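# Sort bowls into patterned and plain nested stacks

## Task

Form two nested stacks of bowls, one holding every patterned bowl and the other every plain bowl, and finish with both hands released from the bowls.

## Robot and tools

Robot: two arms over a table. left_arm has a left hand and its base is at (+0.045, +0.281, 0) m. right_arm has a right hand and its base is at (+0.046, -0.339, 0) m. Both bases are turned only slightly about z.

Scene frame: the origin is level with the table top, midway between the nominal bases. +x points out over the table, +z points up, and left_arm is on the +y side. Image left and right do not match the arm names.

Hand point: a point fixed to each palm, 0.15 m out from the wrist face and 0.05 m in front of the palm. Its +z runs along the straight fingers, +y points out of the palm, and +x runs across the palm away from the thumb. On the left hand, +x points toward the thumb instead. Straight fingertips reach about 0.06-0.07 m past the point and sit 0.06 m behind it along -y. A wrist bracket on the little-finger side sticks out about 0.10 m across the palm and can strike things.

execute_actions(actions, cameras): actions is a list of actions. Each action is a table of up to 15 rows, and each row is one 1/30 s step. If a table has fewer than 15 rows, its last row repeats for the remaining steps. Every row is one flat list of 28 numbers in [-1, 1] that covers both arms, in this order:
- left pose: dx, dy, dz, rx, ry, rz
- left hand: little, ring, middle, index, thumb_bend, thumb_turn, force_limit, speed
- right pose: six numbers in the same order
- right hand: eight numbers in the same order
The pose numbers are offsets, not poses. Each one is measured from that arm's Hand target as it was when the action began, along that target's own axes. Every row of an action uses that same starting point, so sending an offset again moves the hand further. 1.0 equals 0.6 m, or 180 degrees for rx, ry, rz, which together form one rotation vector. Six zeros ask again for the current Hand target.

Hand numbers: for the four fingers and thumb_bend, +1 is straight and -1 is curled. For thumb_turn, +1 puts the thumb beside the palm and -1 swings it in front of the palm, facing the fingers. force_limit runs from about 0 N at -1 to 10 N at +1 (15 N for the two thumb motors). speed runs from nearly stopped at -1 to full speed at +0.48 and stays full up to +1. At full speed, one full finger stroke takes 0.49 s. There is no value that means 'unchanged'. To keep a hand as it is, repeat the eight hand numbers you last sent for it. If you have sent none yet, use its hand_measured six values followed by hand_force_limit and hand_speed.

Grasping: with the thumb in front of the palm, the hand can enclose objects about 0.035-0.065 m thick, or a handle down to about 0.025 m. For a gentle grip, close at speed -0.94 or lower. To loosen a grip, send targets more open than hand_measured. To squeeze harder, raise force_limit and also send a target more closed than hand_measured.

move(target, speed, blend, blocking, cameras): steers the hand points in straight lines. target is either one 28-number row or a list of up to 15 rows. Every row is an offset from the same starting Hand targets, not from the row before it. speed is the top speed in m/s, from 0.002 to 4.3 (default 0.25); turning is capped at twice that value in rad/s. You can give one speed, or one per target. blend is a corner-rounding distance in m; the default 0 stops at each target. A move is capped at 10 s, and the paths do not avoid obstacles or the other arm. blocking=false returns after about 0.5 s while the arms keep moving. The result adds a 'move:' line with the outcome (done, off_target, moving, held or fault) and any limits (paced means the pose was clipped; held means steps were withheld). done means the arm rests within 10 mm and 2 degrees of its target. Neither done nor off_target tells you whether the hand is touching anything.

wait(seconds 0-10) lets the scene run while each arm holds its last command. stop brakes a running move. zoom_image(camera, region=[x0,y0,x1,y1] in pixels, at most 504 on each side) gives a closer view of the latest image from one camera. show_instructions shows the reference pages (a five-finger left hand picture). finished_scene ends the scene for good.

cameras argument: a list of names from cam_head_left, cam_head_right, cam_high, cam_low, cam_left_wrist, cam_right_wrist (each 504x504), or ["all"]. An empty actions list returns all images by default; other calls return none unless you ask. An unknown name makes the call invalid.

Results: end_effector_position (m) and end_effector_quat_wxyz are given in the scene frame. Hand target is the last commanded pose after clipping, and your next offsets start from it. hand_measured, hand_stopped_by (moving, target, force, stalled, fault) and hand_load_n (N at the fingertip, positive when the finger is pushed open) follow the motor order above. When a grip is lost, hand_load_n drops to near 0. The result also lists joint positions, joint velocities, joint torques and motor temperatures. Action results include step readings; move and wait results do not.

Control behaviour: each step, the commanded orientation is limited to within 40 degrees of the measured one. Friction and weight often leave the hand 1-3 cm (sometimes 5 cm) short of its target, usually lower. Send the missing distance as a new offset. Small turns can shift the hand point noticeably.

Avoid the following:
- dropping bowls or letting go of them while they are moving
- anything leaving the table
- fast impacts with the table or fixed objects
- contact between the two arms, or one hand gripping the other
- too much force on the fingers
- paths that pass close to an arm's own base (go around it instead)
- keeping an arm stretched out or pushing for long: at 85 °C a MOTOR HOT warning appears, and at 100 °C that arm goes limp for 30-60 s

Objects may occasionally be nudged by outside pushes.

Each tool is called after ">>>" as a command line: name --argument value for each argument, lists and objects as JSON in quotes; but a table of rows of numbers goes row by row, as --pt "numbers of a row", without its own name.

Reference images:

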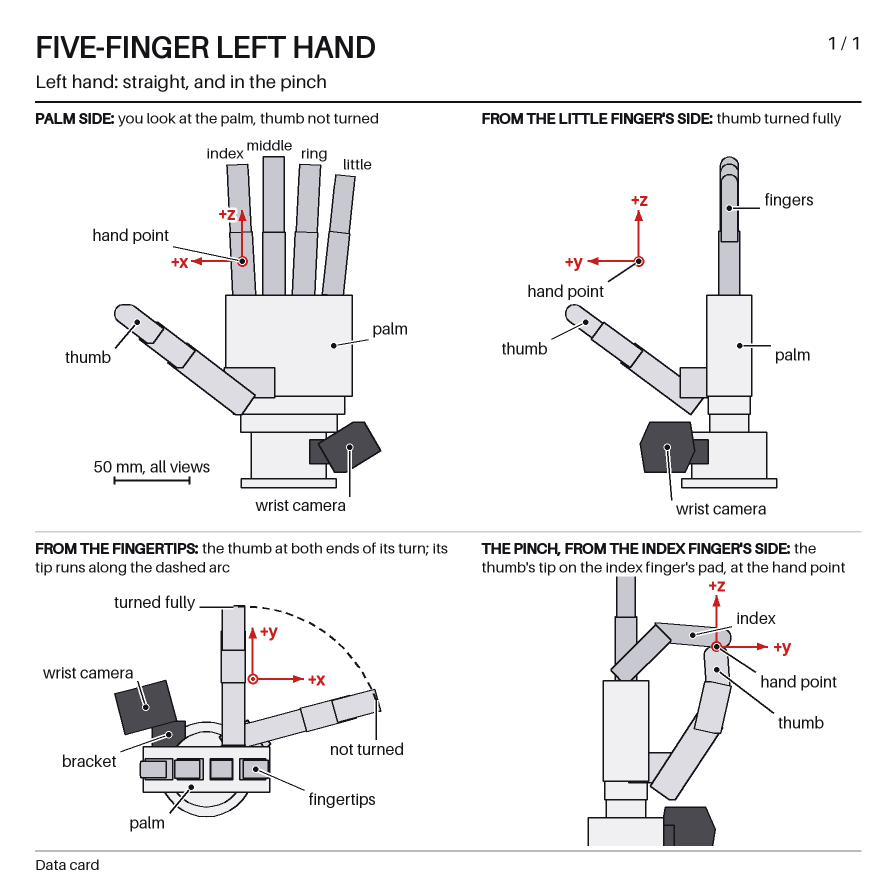

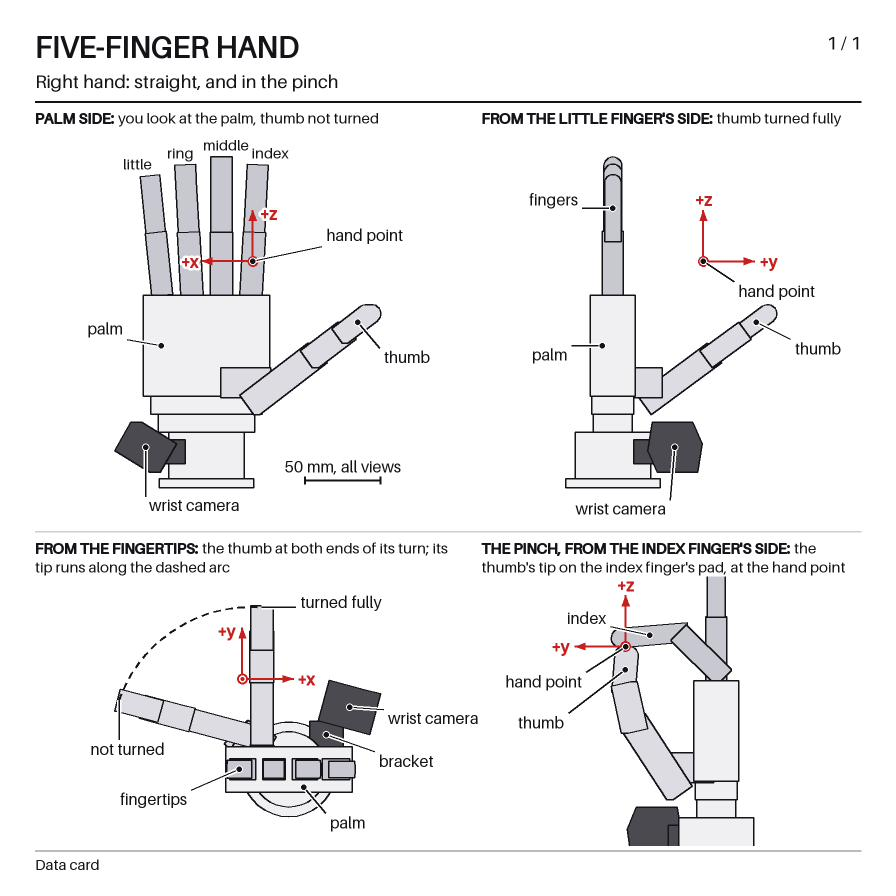

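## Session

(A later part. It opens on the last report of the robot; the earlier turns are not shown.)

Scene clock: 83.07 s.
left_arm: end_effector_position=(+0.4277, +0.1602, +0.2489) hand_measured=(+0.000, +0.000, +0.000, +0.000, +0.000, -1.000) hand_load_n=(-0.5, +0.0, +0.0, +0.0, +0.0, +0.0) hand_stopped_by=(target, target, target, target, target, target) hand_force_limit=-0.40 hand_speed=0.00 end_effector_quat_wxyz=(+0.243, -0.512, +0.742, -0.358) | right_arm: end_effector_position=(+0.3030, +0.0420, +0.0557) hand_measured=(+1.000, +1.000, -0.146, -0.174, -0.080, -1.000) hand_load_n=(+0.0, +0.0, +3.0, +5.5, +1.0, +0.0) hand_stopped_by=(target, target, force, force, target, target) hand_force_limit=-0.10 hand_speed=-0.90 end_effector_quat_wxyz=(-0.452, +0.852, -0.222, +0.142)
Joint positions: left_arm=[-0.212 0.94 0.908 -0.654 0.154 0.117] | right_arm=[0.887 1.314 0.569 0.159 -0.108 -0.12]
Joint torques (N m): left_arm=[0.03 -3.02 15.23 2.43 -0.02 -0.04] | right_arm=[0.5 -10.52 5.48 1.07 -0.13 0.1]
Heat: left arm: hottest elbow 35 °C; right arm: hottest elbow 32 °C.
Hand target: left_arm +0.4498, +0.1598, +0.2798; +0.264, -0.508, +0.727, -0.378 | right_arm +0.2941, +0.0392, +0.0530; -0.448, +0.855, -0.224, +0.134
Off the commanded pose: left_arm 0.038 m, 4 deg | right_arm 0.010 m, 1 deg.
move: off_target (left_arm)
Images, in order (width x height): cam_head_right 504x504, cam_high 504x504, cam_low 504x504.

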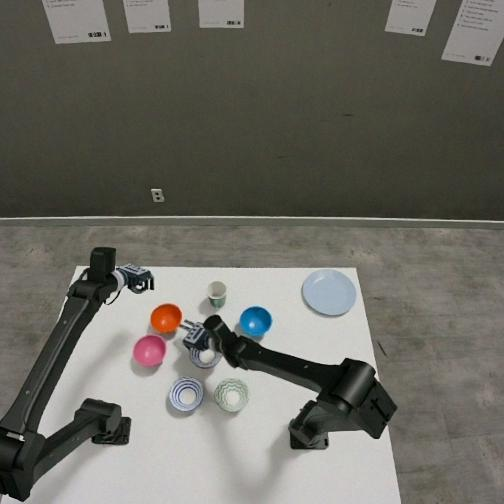

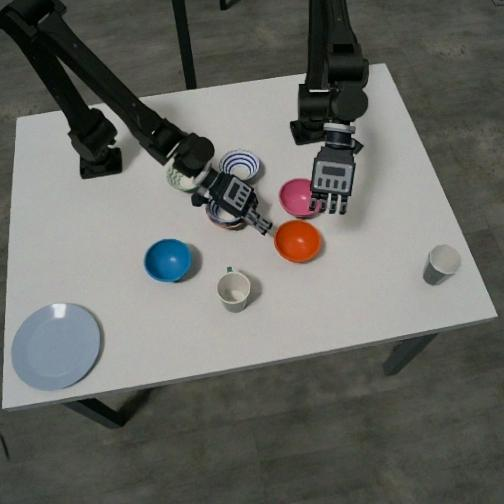

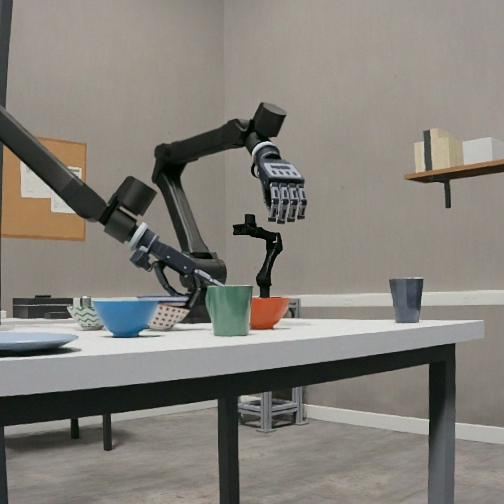

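>>> execute_actions --actions '[[[0,0,0,0,0,0,0,0,0,0,0,-1,-0.4,0.0,0,0,0,0,0,0,1,1,-0.05,-0.05,-0.08,-1,-0.1,-0.9]]]' --cameras '["cam_low", "cam_right_wrist", "cam_high"]'

>>> zoom_image --camera "cam_low" --region '[110, 260, 210, 350]'

Scene clock: 84.13 s.
left_arm: end_effector_position=(+0.4277, +0.1602, +0.2489) hand_measured=(+0.000, +0.000, +0.000, +0.000, +0.000, -1.000) hand_load_n=(+0.0, +0.0, +0.0, +0.0, +0.0, +0.0) hand_stopped_by=(target, target, target, target, target, target) hand_force_limit=-0.40 hand_speed=0.00 end_effector_quat_wxyz=(+0.243, -0.512, +0.742, -0.358) | right_arm: end_effector_position=(+0.3021, +0.0413, +0.0557) hand_measured=(+1.000, +1.000, -0.050, -0.050, -0.080, -1.000) hand_load_n=(+0.0, +0.0, -1.0, +0.0, +0.0, +0.0) hand_stopped_by=(target, target, target, target, target, target) hand_force_limit=-0.10 hand_speed=-0.90 end_effector_quat_wxyz=(-0.451, +0.853, -0.222, +0.141)
Joint positions: left_arm=[-0.212 0.94 0.908 -0.654 0.154 0.117] | right_arm=[0.887 1.311 0.569 0.153 -0.109 -0.12]
Joint torques (N m): left_arm=[0.09 -3.14 15.16 2.43 -0.02 -0.03] | right_arm=[0.5 -10.29 5.46 1.33 -0.1 0.1]
Heat: left arm: hottest elbow 35 °C; right arm: hottest elbow 32 °C.
Hand target: left_arm +0.4498, +0.1598, +0.2798; +0.264, -0.508, +0.727, -0.378 | right_arm +0.2941, +0.0393, +0.0531; -0.448, +0.855, -0.224, +0.134
Off the commanded pose: left_arm 0.038 m, 4 deg | right_arm 0.009 m, 1 deg.
Step readings (end_effector_position of left_arm | right_arm):
0: (+0.4277, +0.1602, +0.2489) | (+0.3030, +0.0420, +0.0557)
1: (+0.4277, +0.1602, +0.2489) | (+0.3030, +0.0420, +0.0557)
2: (+0.4277, +0.1602, +0.2489) | (+0.3030, +0.0420, +0.0557)
4: (+0.4277, +0.1602, +0.2489) | (+0.3028, +0.0419, +0.0555)
8: (+0.4277, +0.1602, +0.2489) | (+0.3023, +0.0415, +0.0558)
15: (+0.4277, +0.1602, +0.2489) | (+0.3021, +0.0413, +0.0557)
camera_calibration:
cam_right_wrist: T_world_to_cam=[[-0.0662335, -0.634056, -0.770445, 0.0861887], [-0.99252, -0.0374934, 0.116181, 0.291893], [-0.102552, 0.772378, -0.62683, 0.147696], [0, 0, 0, 1]] pos_world=[0.310565, -0.0484845, 0.125071]
Images, in order (width x height): cam_high 504x504, cam_low 504x504, cam_right_wrist 504x504.

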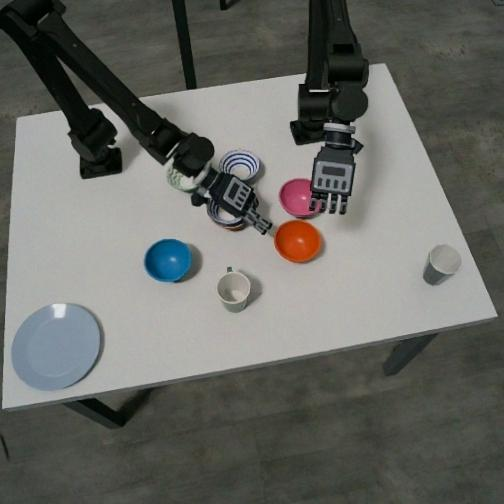

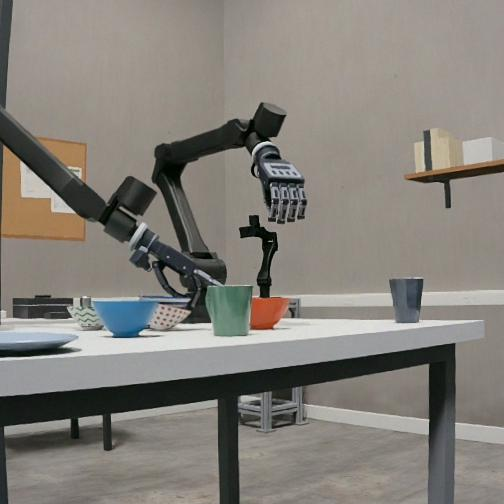

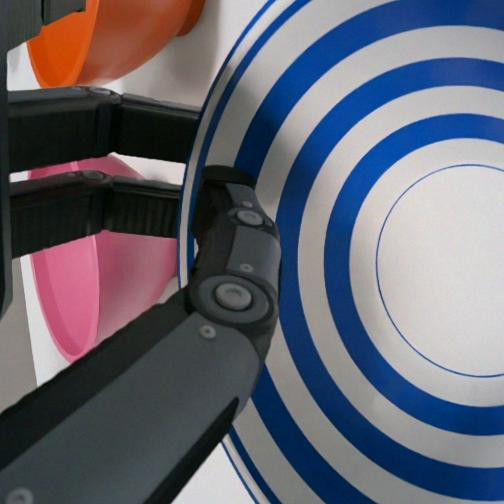

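Scaled by 5.040 from the camera's 504x504 image, which has a finer 720x720 frame.

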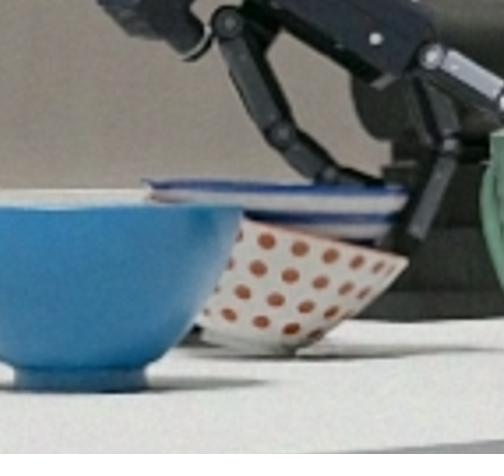

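>>> execute_actions --actions '[[[0,0,0,0,0,0,0,0,0,0,0,-1,-0.4,0.0,0,0,0,0,0,0,1,1,0.08,0.08,-0.08,-1,-0.1,-0.9]]]' --cameras '["cam_low", "cam_right_wrist"]'

>>> zoom_image --camera "cam_low" --region '[110, 260, 210, 350]'

Scene clock: 85.17 s.
left_arm: end_effector_position=(+0.4277, +0.1602, +0.2489) hand_measured=(+0.000, +0.000, +0.000, +0.000, +0.000, -1.000) hand_load_n=(+0.0, +0.0, +0.0, +0.0, +0.5, +0.0) hand_stopped_by=(target, target, target, target, target, target) hand_force_limit=-0.40 hand_speed=0.00 end_effector_quat_wxyz=(+0.243, -0.512, +0.742, -0.358) | right_arm: end_effector_position=(+0.2999, +0.0386, +0.0523) hand_measured=(+1.000, +1.000, +0.080, +0.080, -0.080, -1.000) hand_load_n=(+0.0, +0.0, +0.0, +0.0, +0.0, +0.0) hand_stopped_by=(target, target, target, target, target, target) hand_force_limit=-0.10 hand_speed=-0.90 end_effector_quat_wxyz=(-0.447, +0.855, -0.223, +0.139)
Joint positions: left_arm=[-0.212 0.94 0.908 -0.654 0.154 0.117] | right_arm=[0.887 1.311 0.564 0.147 -0.109 -0.12]
Joint torques (N m): left_arm=[0.09 -3.08 15.17 2.4 -0.01 -0.04] | right_arm=[0.32 -10.29 5.74 1.57 -0.11 0.11]
Heat: left arm: hottest elbow 35 °C; right arm: hottest elbow 32 °C.
Hand target: left_arm +0.4498, +0.1598, +0.2798; +0.264, -0.508, +0.727, -0.378 | right_arm +0.2941, +0.0392, +0.0530; -0.448, +0.855, -0.224, +0.134
Off the commanded pose: left_arm 0.038 m, 4 deg | right_arm 0.006 m, 1 deg.
Step readings (end_effector_position of left_arm | right_arm):
0: (+0.4277, +0.1602, +0.2489) | (+0.3021, +0.0413, +0.0557)
1: (+0.4277, +0.1602, +0.2489) | (+0.3021, +0.0413, +0.0557)
2: (+0.4277, +0.1602, +0.2489) | (+0.3021, +0.0413, +0.0557)
4: (+0.4277, +0.1602, +0.2489) | (+0.3020, +0.0413, +0.0557)
8: (+0.4277, +0.1602, +0.2489) | (+0.3018, +0.0410, +0.0554)
15: (+0.4277, +0.1602, +0.2489) | (+0.3000, +0.0388, +0.0525)
camera_calibration:
cam_right_wrist: T_world_to_cam=[[-0.0716224, -0.640601, -0.764527, 0.0831883], [-0.991682, -0.0364521, 0.123446, 0.289257], [-0.106948, 0.767009, -0.632661, 0.149179], [0, 0, 0, 1]] pos_world=[0.308763, -0.0505872, 0.122272]
Images, in order (width x height): cam_low 504x504, cam_right_wrist 504x504.

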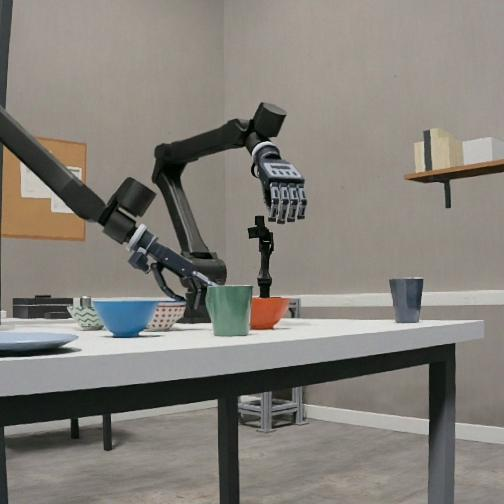

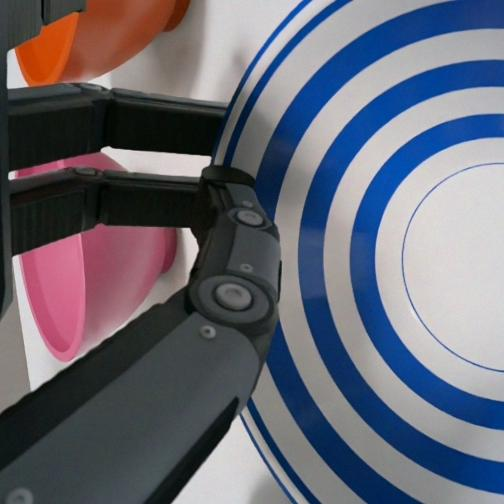

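Scaled by 5.040 from the camera's 504x504 image, which has a finer 720x720 frame.

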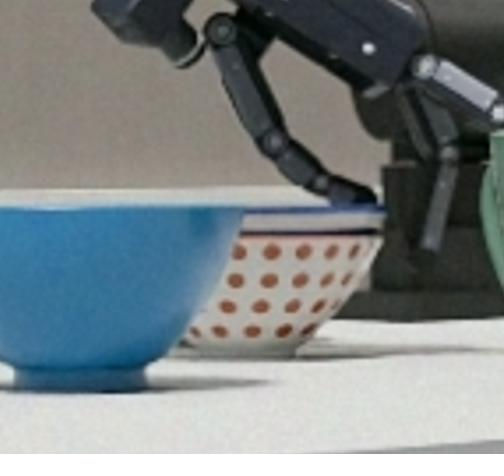

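>>> move --target '[0, 0, 0, 0, 0, 0, 0, 0, 0, 0, 0, -1, -0.4, 0.0, 0.0024, -0.0697, -0.0456, 0.035, 0, 0, 1, 1, 0.08, 0.08, -0.08, -1, -0.1, -0.9]' --speed 0.06 --cameras '["cam_low", "cam_right_wrist", "cam_high"]'

>>> zoom_image --camera "cam_low" --region '[110, 250, 220, 350]'

Scene clock: 89.00 s.
left_arm: end_effector_position=(+0.4277, +0.1602, +0.2489) hand_measured=(+0.000, +0.000, +0.000, +0.000, +0.000, -1.000) hand_load_n=(+0.0, +0.0, +0.0, +0.0, +0.0, +0.0) hand_stopped_by=(target, target, target, target, target, target) hand_force_limit=-0.40 hand_speed=0.00 end_effector_quat_wxyz=(+0.243, -0.512, +0.742, -0.358) | right_arm: end_effector_position=(+0.2986, +0.0428, +0.1023) hand_measured=(+1.000, +1.000, +0.080, +0.080, -0.080, -1.000) hand_load_n=(+0.0, +0.0, +0.0, +0.0, +0.5, +0.0) hand_stopped_by=(target, target, target, target, target, target) hand_force_limit=-0.10 hand_speed=-0.90 end_effector_quat_wxyz=(-0.493, +0.831, -0.211, +0.151)
Joint positions: left_arm=[-0.212 0.94 0.908 -0.654 0.154 0.117] | right_arm=[0.887 1.188 0.56 0.136 -0.127 -0.116]
Joint torques (N m): left_arm=[-0.15 -3.02 15.2 2.44 -0.01 -0.04] | right_arm=[-0.21 -9.7 6.05 1.51 -0.15 0.14]
Heat: left arm: hottest elbow 35 °C; right arm: hottest elbow 32 °C.
Hand target: left_arm +0.4498, +0.1598, +0.2798; +0.264, -0.508, +0.727, -0.378 | right_arm +0.2946, +0.0401, +0.1032; -0.494, +0.829, -0.216, +0.146
Off the commanded pose: left_arm 0.038 m, 4 deg | right_arm 0.005 m, 1 deg.
move: off_target (left_arm)
camera_calibration:
cam_right_wrist: T_world_to_cam=[[-0.0170922, -0.568001, -0.822851, 0.110651], [-0.996517, -0.0575012, 0.0603917, 0.290865], [-0.0816174, 0.821017, -0.56504, 0.160726], [0, 0, 0, 1]] pos_world=[0.304861, -0.0523841, 0.1643]
Images, in order (width x height): cam_high 504x504, cam_low 504x504, cam_right_wrist 504x504.

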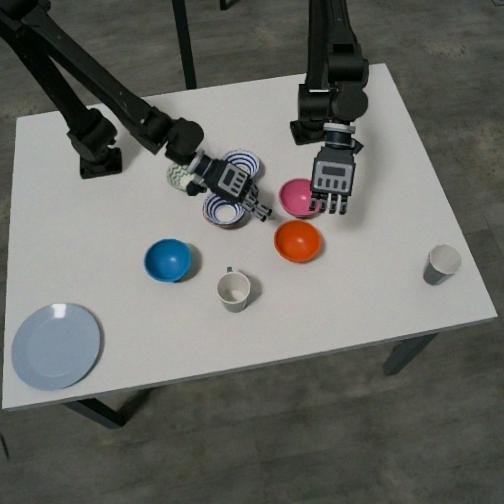

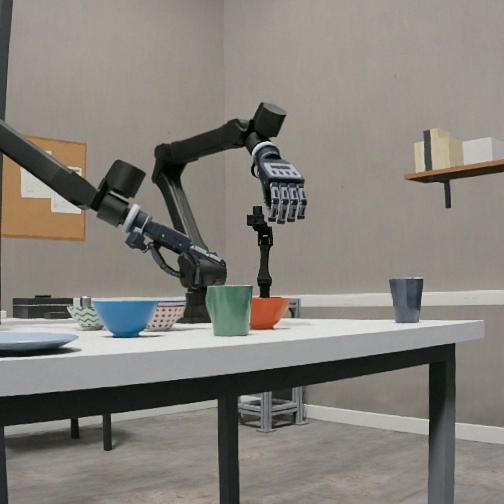

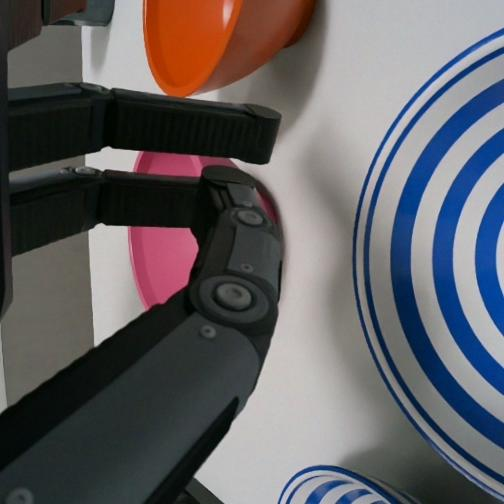

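Scaled by 4.582 from the camera's 504x504 image, which has a finer 720x720 frame.

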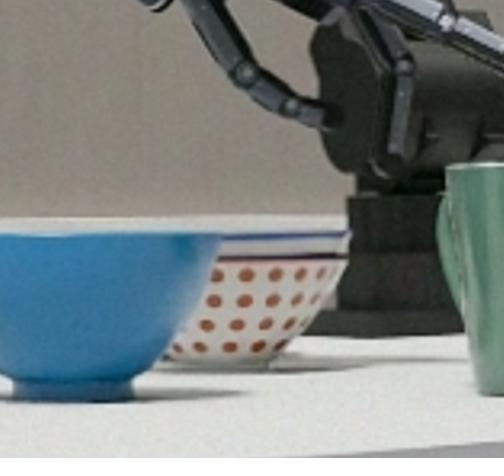

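>>> move --target '[0, 0, 0, 0, 0, 0, 0, 0, 0, 0, 0, -1, -0.4, 0.0, -0.2499, -0.0313, -0.0513, -0.0376, -0.0763, -0.0365, 1, 1, 0, 0, 0.05, -1, -0.1, -0.5]' --speed 0.15 --cameras '["cam_low", "cam_right_wrist", "cam_high", "cam_head_right", "cam_head_left"]'

>>> zoom_image --camera "cam_low" --region '[60, 200, 260, 350]'

>>> zoom_image --camera "cam_head_left" --region '[120, 320, 260, 440]'

>>> zoom_image --camera "cam_high" --region '[170, 100, 310, 240]'

>>> zoom_image --camera "cam_head_right" --region '[140, 310, 260, 430]'

Scene clock: 91.70 s.
left_arm: end_effector_position=(+0.4277, +0.1602, +0.2489) hand_measured=(+0.000, +0.000, +0.000, +0.000, +0.000, -1.000) hand_load_n=(+0.0, +0.0, +0.0, +0.0, +0.0, +0.0) hand_stopped_by=(target, target, target, target, target, target) hand_force_limit=-0.40 hand_speed=0.00 end_effector_quat_wxyz=(+0.243, -0.512, +0.742, -0.358) | right_arm: end_effector_position=(+0.1539, +0.0780, +0.1016) hand_measured=(+1.000, +1.000, +0.000, +0.000, +0.050, -1.000) hand_load_n=(+0.0, +0.0, +0.0, +0.0, +0.0, +0.0) hand_stopped_by=(target, target, target, target, target, target) hand_force_limit=-0.10 hand_speed=-0.50 end_effector_quat_wxyz=(-0.435, +0.891, -0.117, +0.061)
Joint positions: left_arm=[-0.212 0.94 0.908 -0.654 0.154 0.117] | right_arm=[1.234 1.138 0.622 -0.147 -0.057 -0.053]
Joint torques (N m): left_arm=[0.15 -3.02 15.17 2.44 -0.02 -0.05] | right_arm=[0.85 -8.41 10.7 1.43 0.09 0.15]
Motor temperatures (°C): left_arm=[26 26 36 24 23 23] | right_arm=[27 28 33 25 23 23]
Heat: left arm: hottest elbow 36 °C; right arm: hottest elbow 33 °C.
Hand target: left_arm +0.4498, +0.1598, +0.2798; +0.264, -0.508, +0.727, -0.378 | right_arm +0.1550, +0.1001, +0.1299; -0.458, +0.879, -0.116, +0.061
Off the commanded pose: left_arm 0.038 m, 4 deg | right_arm 0.036 m, 3 deg.
move: off_target (left_arm, right_arm)
camera_calibration:
cam_right_wrist: T_world_to_cam=[[0.0633254, -0.677486, -0.732805, 0.114553], [-0.940353, -0.286435, 0.183551, 0.145448], [-0.334254, 0.677472, -0.655215, 0.178845], [0, 0, 0, 1]] pos_world=[0.189298, -0.00189275, 0.17443]
Images, in order (width x height): cam_head_left 504x504, cam_head_right 504x504, cam_high 504x504, cam_low 504x504, cam_right_wrist 504x504.

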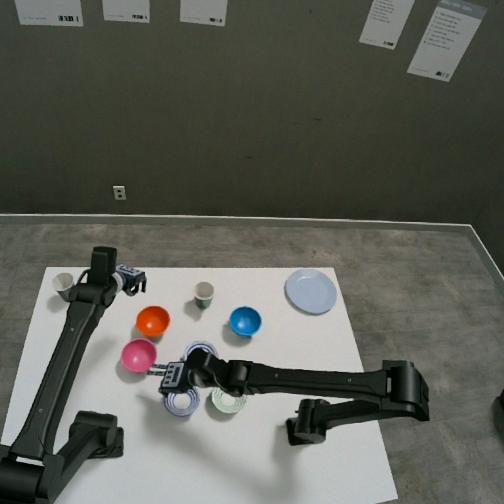

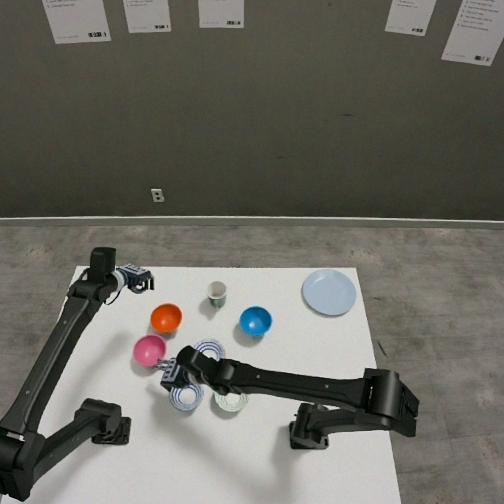

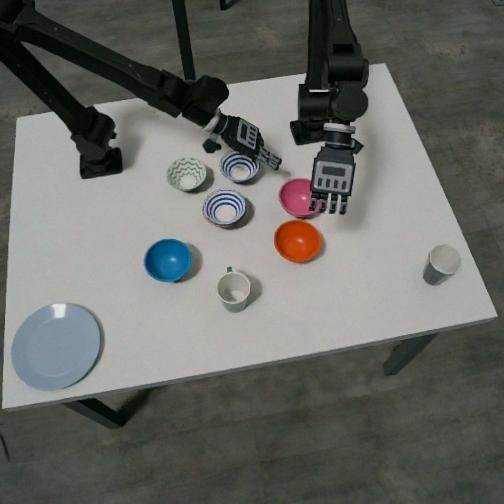

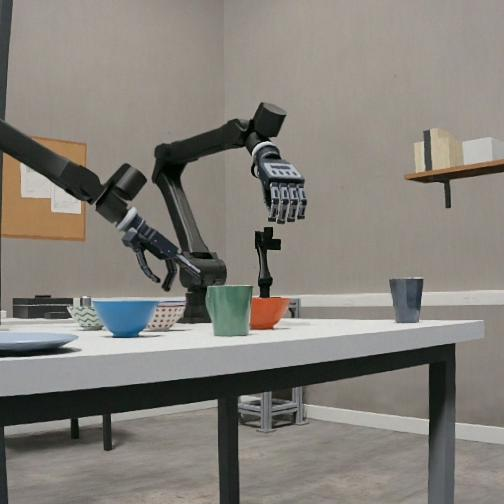

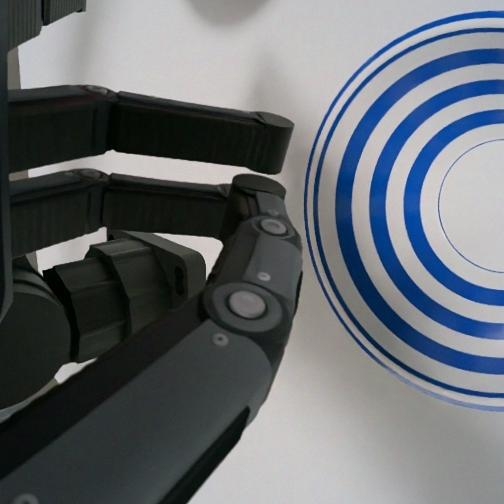

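Scaled by 2.520 from the camera's 504x504 image, which has a finer 720x720 frame.

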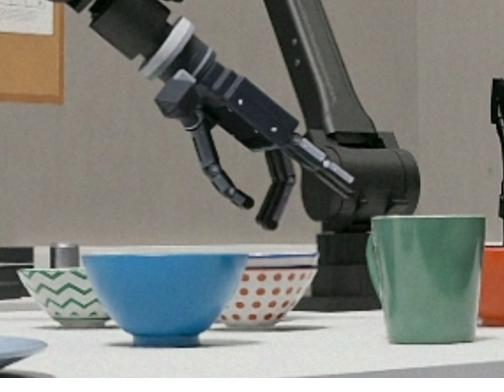

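Scaled by 3.600 from the camera's 504x504 image, which has a finer 720x720 frame.

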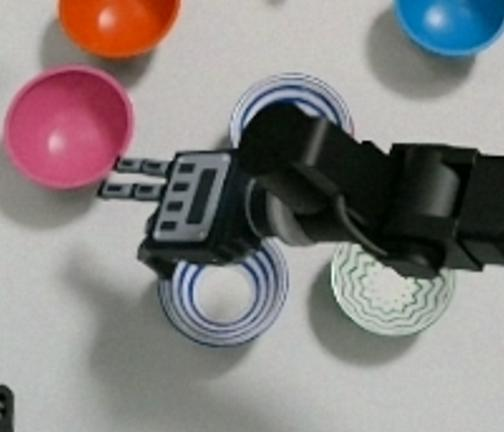

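Scaled by 3.600 from the camera's 504x504 image, which has a finer 720x720 frame.

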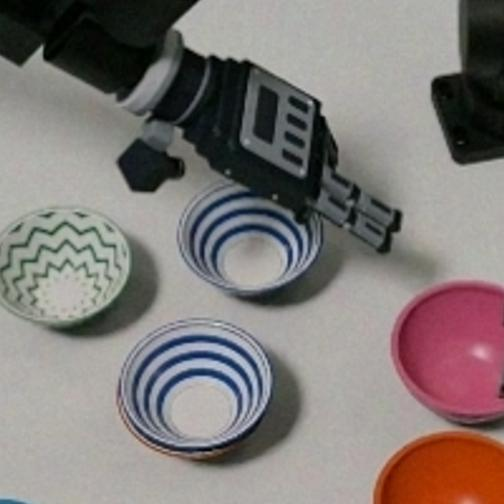

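Scaled by 4.200 from the camera's 504x504 image, which has a finer 720x720 frame.

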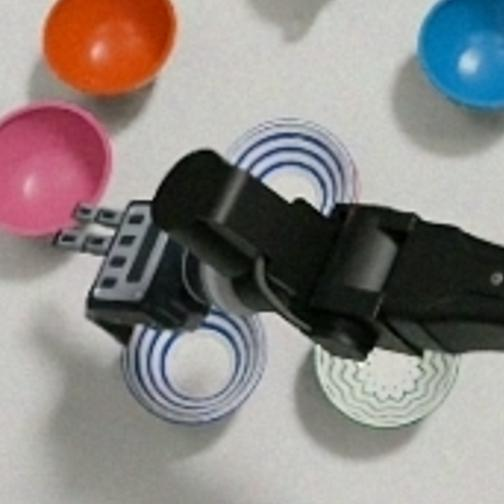

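>>> move --target '[0, 0, 0, 0, 0, 0, 0, 0, 0, 0, 0, -1, -0.4, 0.0, -0.0008, 0.0908, 0.0592, 0, 0, 0, 1, 1, 0, 0, 0.05, -1, -0.1, -0.5]' --speed 0.12 --cameras '["cam_low", "cam_right_wrist", "cam_high", "cam_head_right", "cam_head_left"]'

>>> zoom_image --camera "cam_low" --region '[100, 240, 200, 340]'

>>> zoom_image --camera "cam_high" --region '[190, 110, 310, 230]'

>>> zoom_image --camera "cam_head_right" --region '[150, 340, 230, 420]'

Scene clock: 93.70 s.
left_arm: end_effector_position=(+0.4277, +0.1602, +0.2489) hand_measured=(+0.000, +0.000, +0.000, +0.000, +0.000, -1.000) hand_load_n=(+0.0, +0.0, +0.0, +0.0, +0.0, +0.0) hand_stopped_by=(target, target, target, target, target, target) hand_force_limit=-0.40 hand_speed=0.00 end_effector_quat_wxyz=(+0.243, -0.512, +0.742, -0.358) | right_arm: end_effector_position=(+0.1597, +0.0953, +0.0693) hand_measured=(+1.000, +1.000, +0.000, +0.000, +0.050, -1.000) hand_load_n=(+0.0, +0.0, +0.0, +0.0, +0.0, +0.0) hand_stopped_by=(target, target, target, target, target, target) hand_force_limit=-0.10 hand_speed=-0.50 end_effector_quat_wxyz=(-0.457, +0.880, -0.115, +0.066)
Joint positions: left_arm=[-0.212 0.94 0.908 -0.654 0.154 0.117] | right_arm=[1.235 1.248 0.574 0.061 -0.055 -0.051]
Joint torques (N m): left_arm=[0.09 -3.14 15.2 2.4 -0.02 -0.04] | right_arm=[0.85 -7.88 6.12 2.58 0.09 0.13]
Heat: left arm: hottest elbow 36 °C; right arm: hottest elbow 33 °C.
Hand target: left_arm +0.4498, +0.1598, +0.2798; +0.264, -0.508, +0.727, -0.378 | right_arm +0.1540, +0.0980, +0.0647; -0.458, +0.880, -0.116, +0.061
Off the commanded pose: left_arm 0.038 m, 4 deg | right_arm 0.008 m, 1 deg.
move: off_target (left_arm)
camera_calibration:
cam_right_wrist: T_world_to_cam=[[0.0747512, -0.641697, -0.763307, 0.0990644], [-0.943455, -0.293414, 0.154274, 0.164939], [-0.322962, 0.708614, -0.627345, 0.14118], [0, 0, 0, 1]] pos_world=[0.193803, 0.0119228, 0.138739]
Images, in order (width x height): cam_head_left 504x504, cam_head_right 504x504, cam_high 504x504, cam_low 504x504, cam_right_wrist 504x504.

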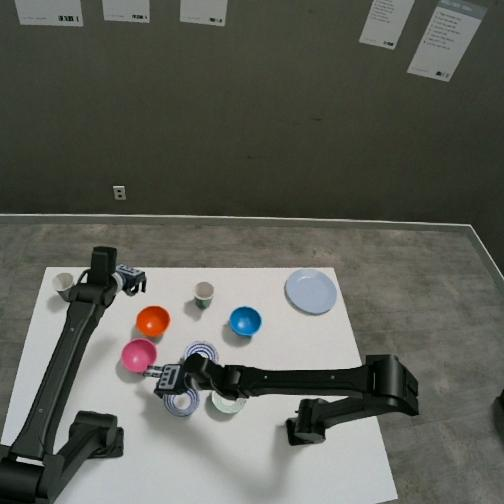

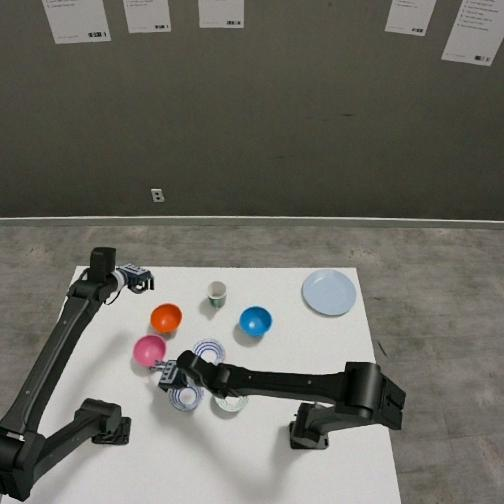

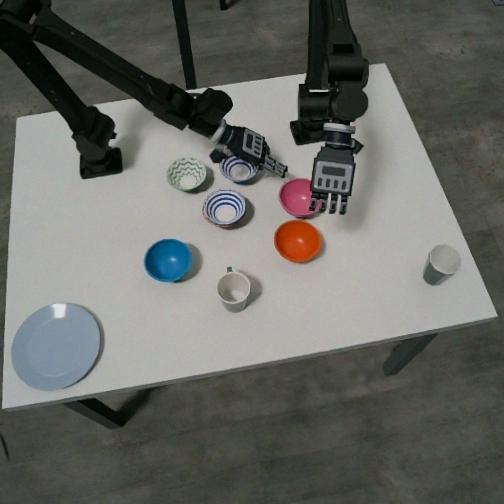

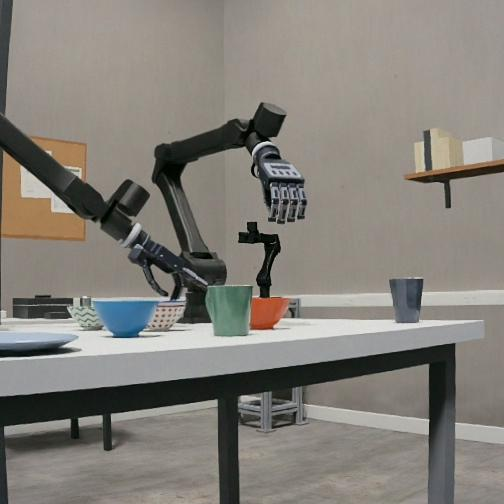

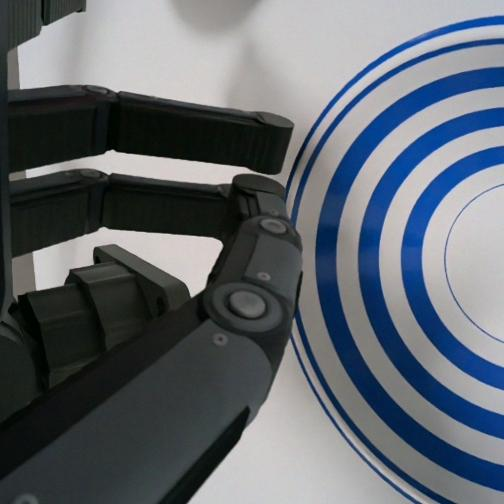

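Scaled by 5.040 from the camera's 504x504 image, which has a finer 720x720 frame.

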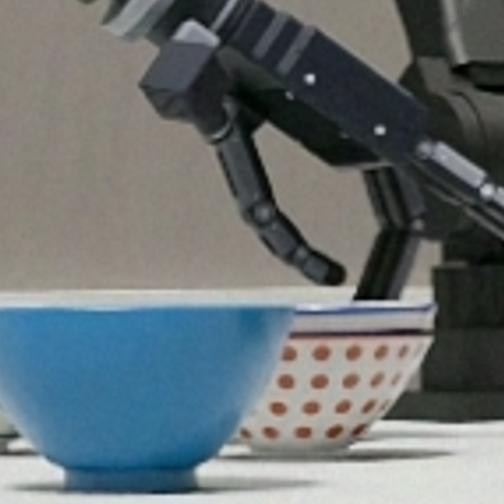

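Scaled by 4.200 from the camera's 504x504 image, which has a finer 720x720 frame.

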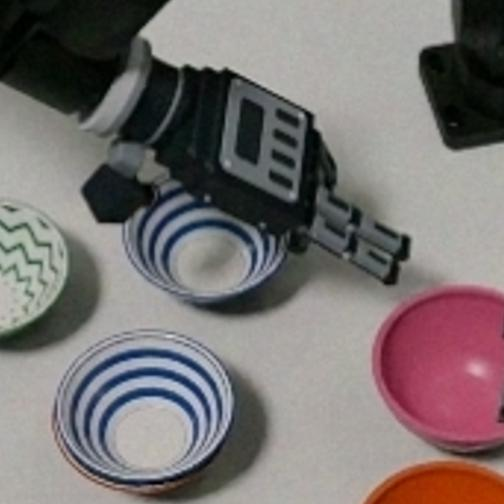

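Scaled by 6.300 from the camera's 504x504 image, which has a finer 720x720 frame.

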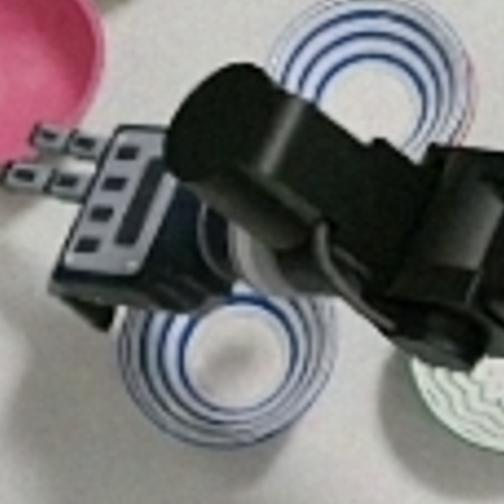

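>>> move --target '[0, 0, 0, 0, 0, 0, 0, 0, 0, 0, 0, -1, -0.4, 0.0, -0.0075, 0.0338, 0.0265, 0, 0, 0, 1, 1, 0, 0, 0.05, -1, -0.1, -0.5]' --speed 0.08 --cameras '["cam_low", "cam_right_wrist", "cam_high", "cam_head_right"]'

>>> zoom_image --camera "cam_high" --region '[190, 110, 310, 230]'

>>> zoom_image --camera "cam_head_right" --region '[150, 340, 230, 420]'

>>> zoom_image --camera "cam_right_wrist" --region '[160, 60, 360, 260]'

Scene clock: 95.60 s.
left_arm: end_effector_position=(+0.4277, +0.1602, +0.2489) hand_measured=(+0.000, +0.000, +0.000, +0.000, +0.000, -1.000) hand_load_n=(+0.0, +0.0, +0.0, +0.0, +0.0, +0.0) hand_stopped_by=(target, target, target, target, target, target) hand_force_limit=-0.40 hand_speed=0.00 end_effector_quat_wxyz=(+0.243, -0.512, +0.742, -0.358) | right_arm: end_effector_position=(+0.1571, +0.0984, +0.0436) hand_measured=(+1.000, +1.000, +0.000, +0.000, +0.050, -1.000) hand_load_n=(+0.0, +0.0, +0.0, +0.0, +0.0, +0.0) hand_stopped_by=(target, target, target, target, target, target) hand_force_limit=-0.10 hand_speed=-0.50 end_effector_quat_wxyz=(-0.457, +0.879, -0.116, +0.067)
Joint positions: left_arm=[-0.212 0.94 0.908 -0.654 0.154 0.117] | right_arm=[1.247 1.319 0.545 0.162 -0.044 -0.045]
Joint torques (N m): left_arm=[0.03 -3.02 15.2 2.44 -0.02 -0.02] | right_arm=[0.79 -8.41 5.64 2.55 0.09 0.11]
Heat: left arm: hottest elbow 36 °C; right arm: hottest elbow 33 °C.
Hand target: left_arm +0.4498, +0.1598, +0.2798; +0.264, -0.508, +0.727, -0.378 | right_arm +0.1501, +0.1005, +0.0390; -0.457, +0.880, -0.116, +0.061
Off the commanded pose: left_arm 0.038 m, 4 deg | right_arm 0.009 m, 1 deg.
move: off_target (left_arm)
camera_calibration:
cam_right_wrist: T_world_to_cam=[[0.0750021, -0.641829, -0.763171, 0.0816602], [-0.944051, -0.292186, 0.152951, 0.167405], [-0.321157, 0.709001, -0.627834, 0.12172], [0, 0, 0, 1]] pos_world=[0.191005, 0.0150259, 0.113136]
Images, in order (width x height): cam_head_right 504x504, cam_high 504x504, cam_low 504x504, cam_right_wrist 504x504.

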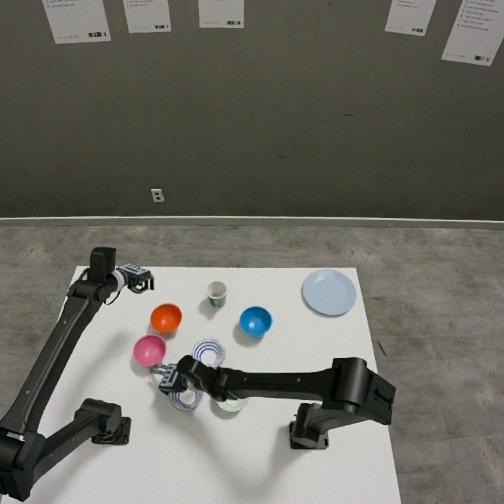

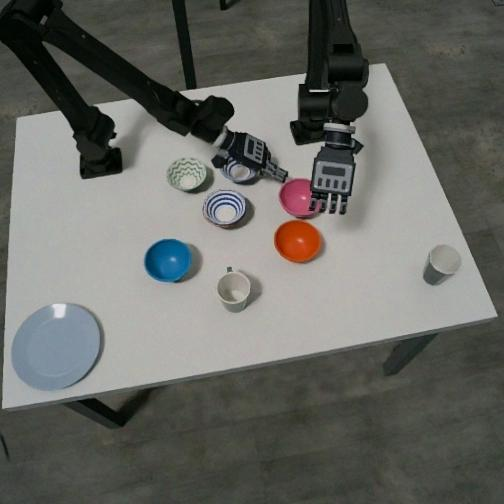

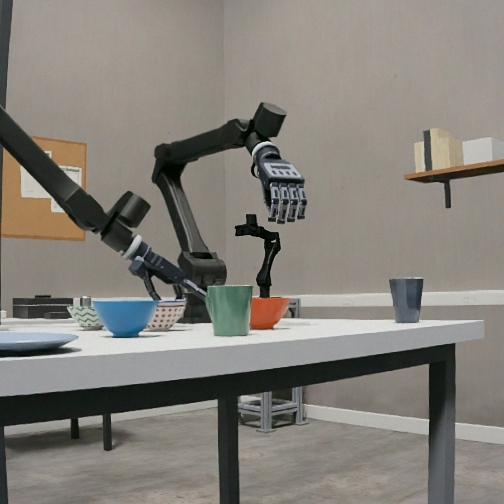

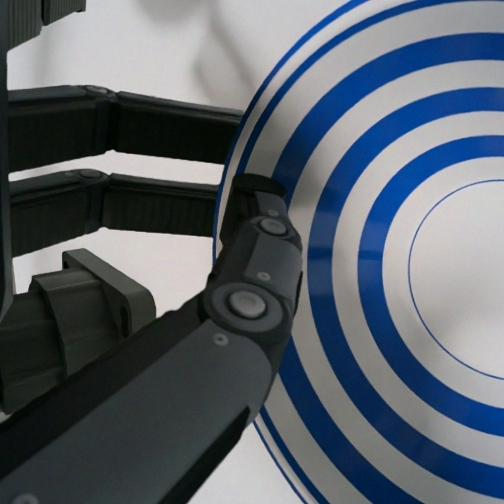

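Scaled by 4.200 from the camera's 504x504 image, which has a finer 720x720 frame.

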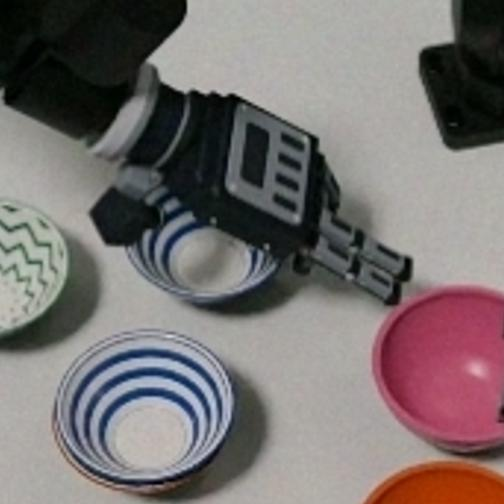

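Scaled by 6.300 from the camera's 504x504 image, which has a finer 720x720 frame.

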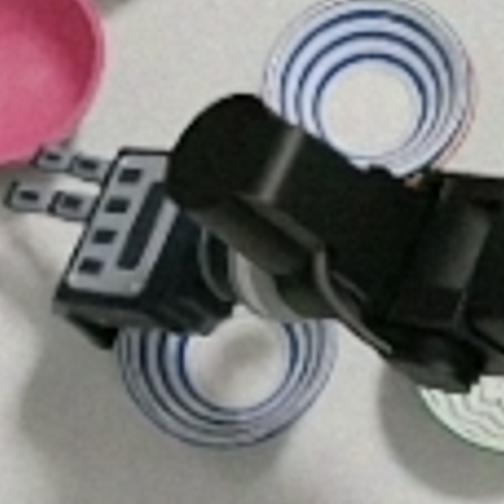

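Scaled by 2.520 from the camera's 504x504 image, which has a finer 720x720 frame.

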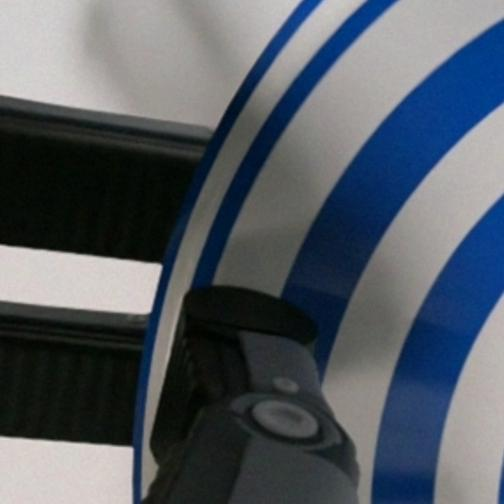

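>>> execute_actions --actions '[[[0,0,0,0,0,0,0,0,0,0,0,-1,-0.4,0.0,0,0,0,0,0,0,1,1,-0.6,-0.6,0.05,-1,-0.1,-0.9]],[[0,0,0,0,0,0,0,0,0,0,0,-1,-0.4,0.0,0,0,0,0,0,0,1,1,-0.6,-0.6,0.05,-1,-0.1,-0.9]]]' --cameras '["cam_right_wrist", "cam_head_right"]'

Scene clock: 97.37 s.
left_arm: end_effector_position=(+0.4277, +0.1602, +0.2489) hand_measured=(+0.000, +0.000, +0.000, +0.000, +0.000, -1.000) hand_load_n=(+0.0, +0.0, +0.0, +0.0, +0.0, +0.0) hand_stopped_by=(target, target, target, target, target, target) hand_force_limit=-0.40 hand_speed=0.00 end_effector_quat_wxyz=(+0.243, -0.512, +0.742, -0.358) | right_arm: end_effector_position=(+0.1571, +0.0987, +0.0429) hand_measured=(+1.000, +1.000, -0.166, -0.194, +0.050, -1.000) hand_load_n=(+0.0, +0.0, +4.0, +4.5, +1.0, +0.0) hand_stopped_by=(target, target, force, force, target, target) hand_force_limit=-0.10 hand_speed=-0.90 end_effector_quat_wxyz=(-0.457, +0.879, -0.117, +0.066)
Joint positions: left_arm=[-0.212 0.94 0.908 -0.654 0.154 0.117] | right_arm=[1.247 1.322 0.545 0.164 -0.043 -0.042]
Joint torques (N m): left_arm=[-0.03 -3.19 15.19 2.45 -0.02 -0.04] | right_arm=[0.85 -8.7 5.63 2.48 0.05 0.12]
Heat: left arm: hottest elbow 36 °C; right arm: hottest elbow 33 °C.
Hand target: left_arm +0.4498, +0.1598, +0.2798; +0.264, -0.508, +0.727, -0.378 | right_arm +0.1502, +0.1005, +0.0391; -0.458, +0.879, -0.116, +0.061
Off the commanded pose: left_arm 0.038 m, 4 deg | right_arm 0.008 m, 1 deg.
Step readings (end_effector_position of left_arm | right_arm):
0: (+0.4277, +0.1602, +0.2489) | (+0.1571, +0.0984, +0.0436)
1: (+0.4277, +0.1602, +0.2489) | (+0.1571, +0.0984, +0.0436)
2: (+0.4277, +0.1602, +0.2489) | (+0.1571, +0.0984, +0.0436)
4: (+0.4277, +0.1602, +0.2489) | (+0.1571, +0.0984, +0.0436)
8: (+0.4277, +0.1602, +0.2489) | (+0.1571, +0.0985, +0.0437)
15: (+0.4277, +0.1602, +0.2489) | (+0.1571, +0.0985, +0.0437)
16: (+0.4277, +0.1602, +0.2489) | (+0.1571, +0.0986, +0.0438)
17: (+0.4277, +0.1602, +0.2489) | (+0.1573, +0.0987, +0.0439)
19: (+0.4277, +0.1602, +0.2489) | (+0.1573, +0.0988, +0.0440)
23: (+0.4277, +0.1602, +0.2489) | (+0.1574, +0.0987, +0.0435)
30: (+0.4277, +0.1602, +0.2489) | (+0.1571, +0.0986, +0.0429)
camera_calibration:
cam_right_wrist: T_world_to_cam=[[0.0727082, -0.642282, -0.763012, 0.0816938], [-0.944363, -0.290385, 0.154449, 0.167342], [-0.320767, 0.709331, -0.627661, 0.121007], [0, 0, 0, 1]] pos_world=[0.190907, 0.0152302, 0.112439]
Images, in order (width x height): cam_head_right 504x504, cam_right_wrist 504x504.

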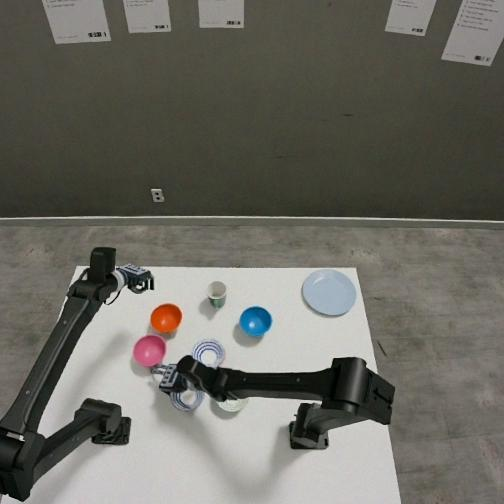

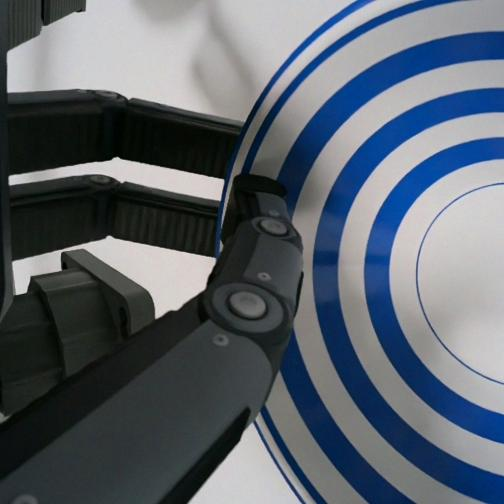

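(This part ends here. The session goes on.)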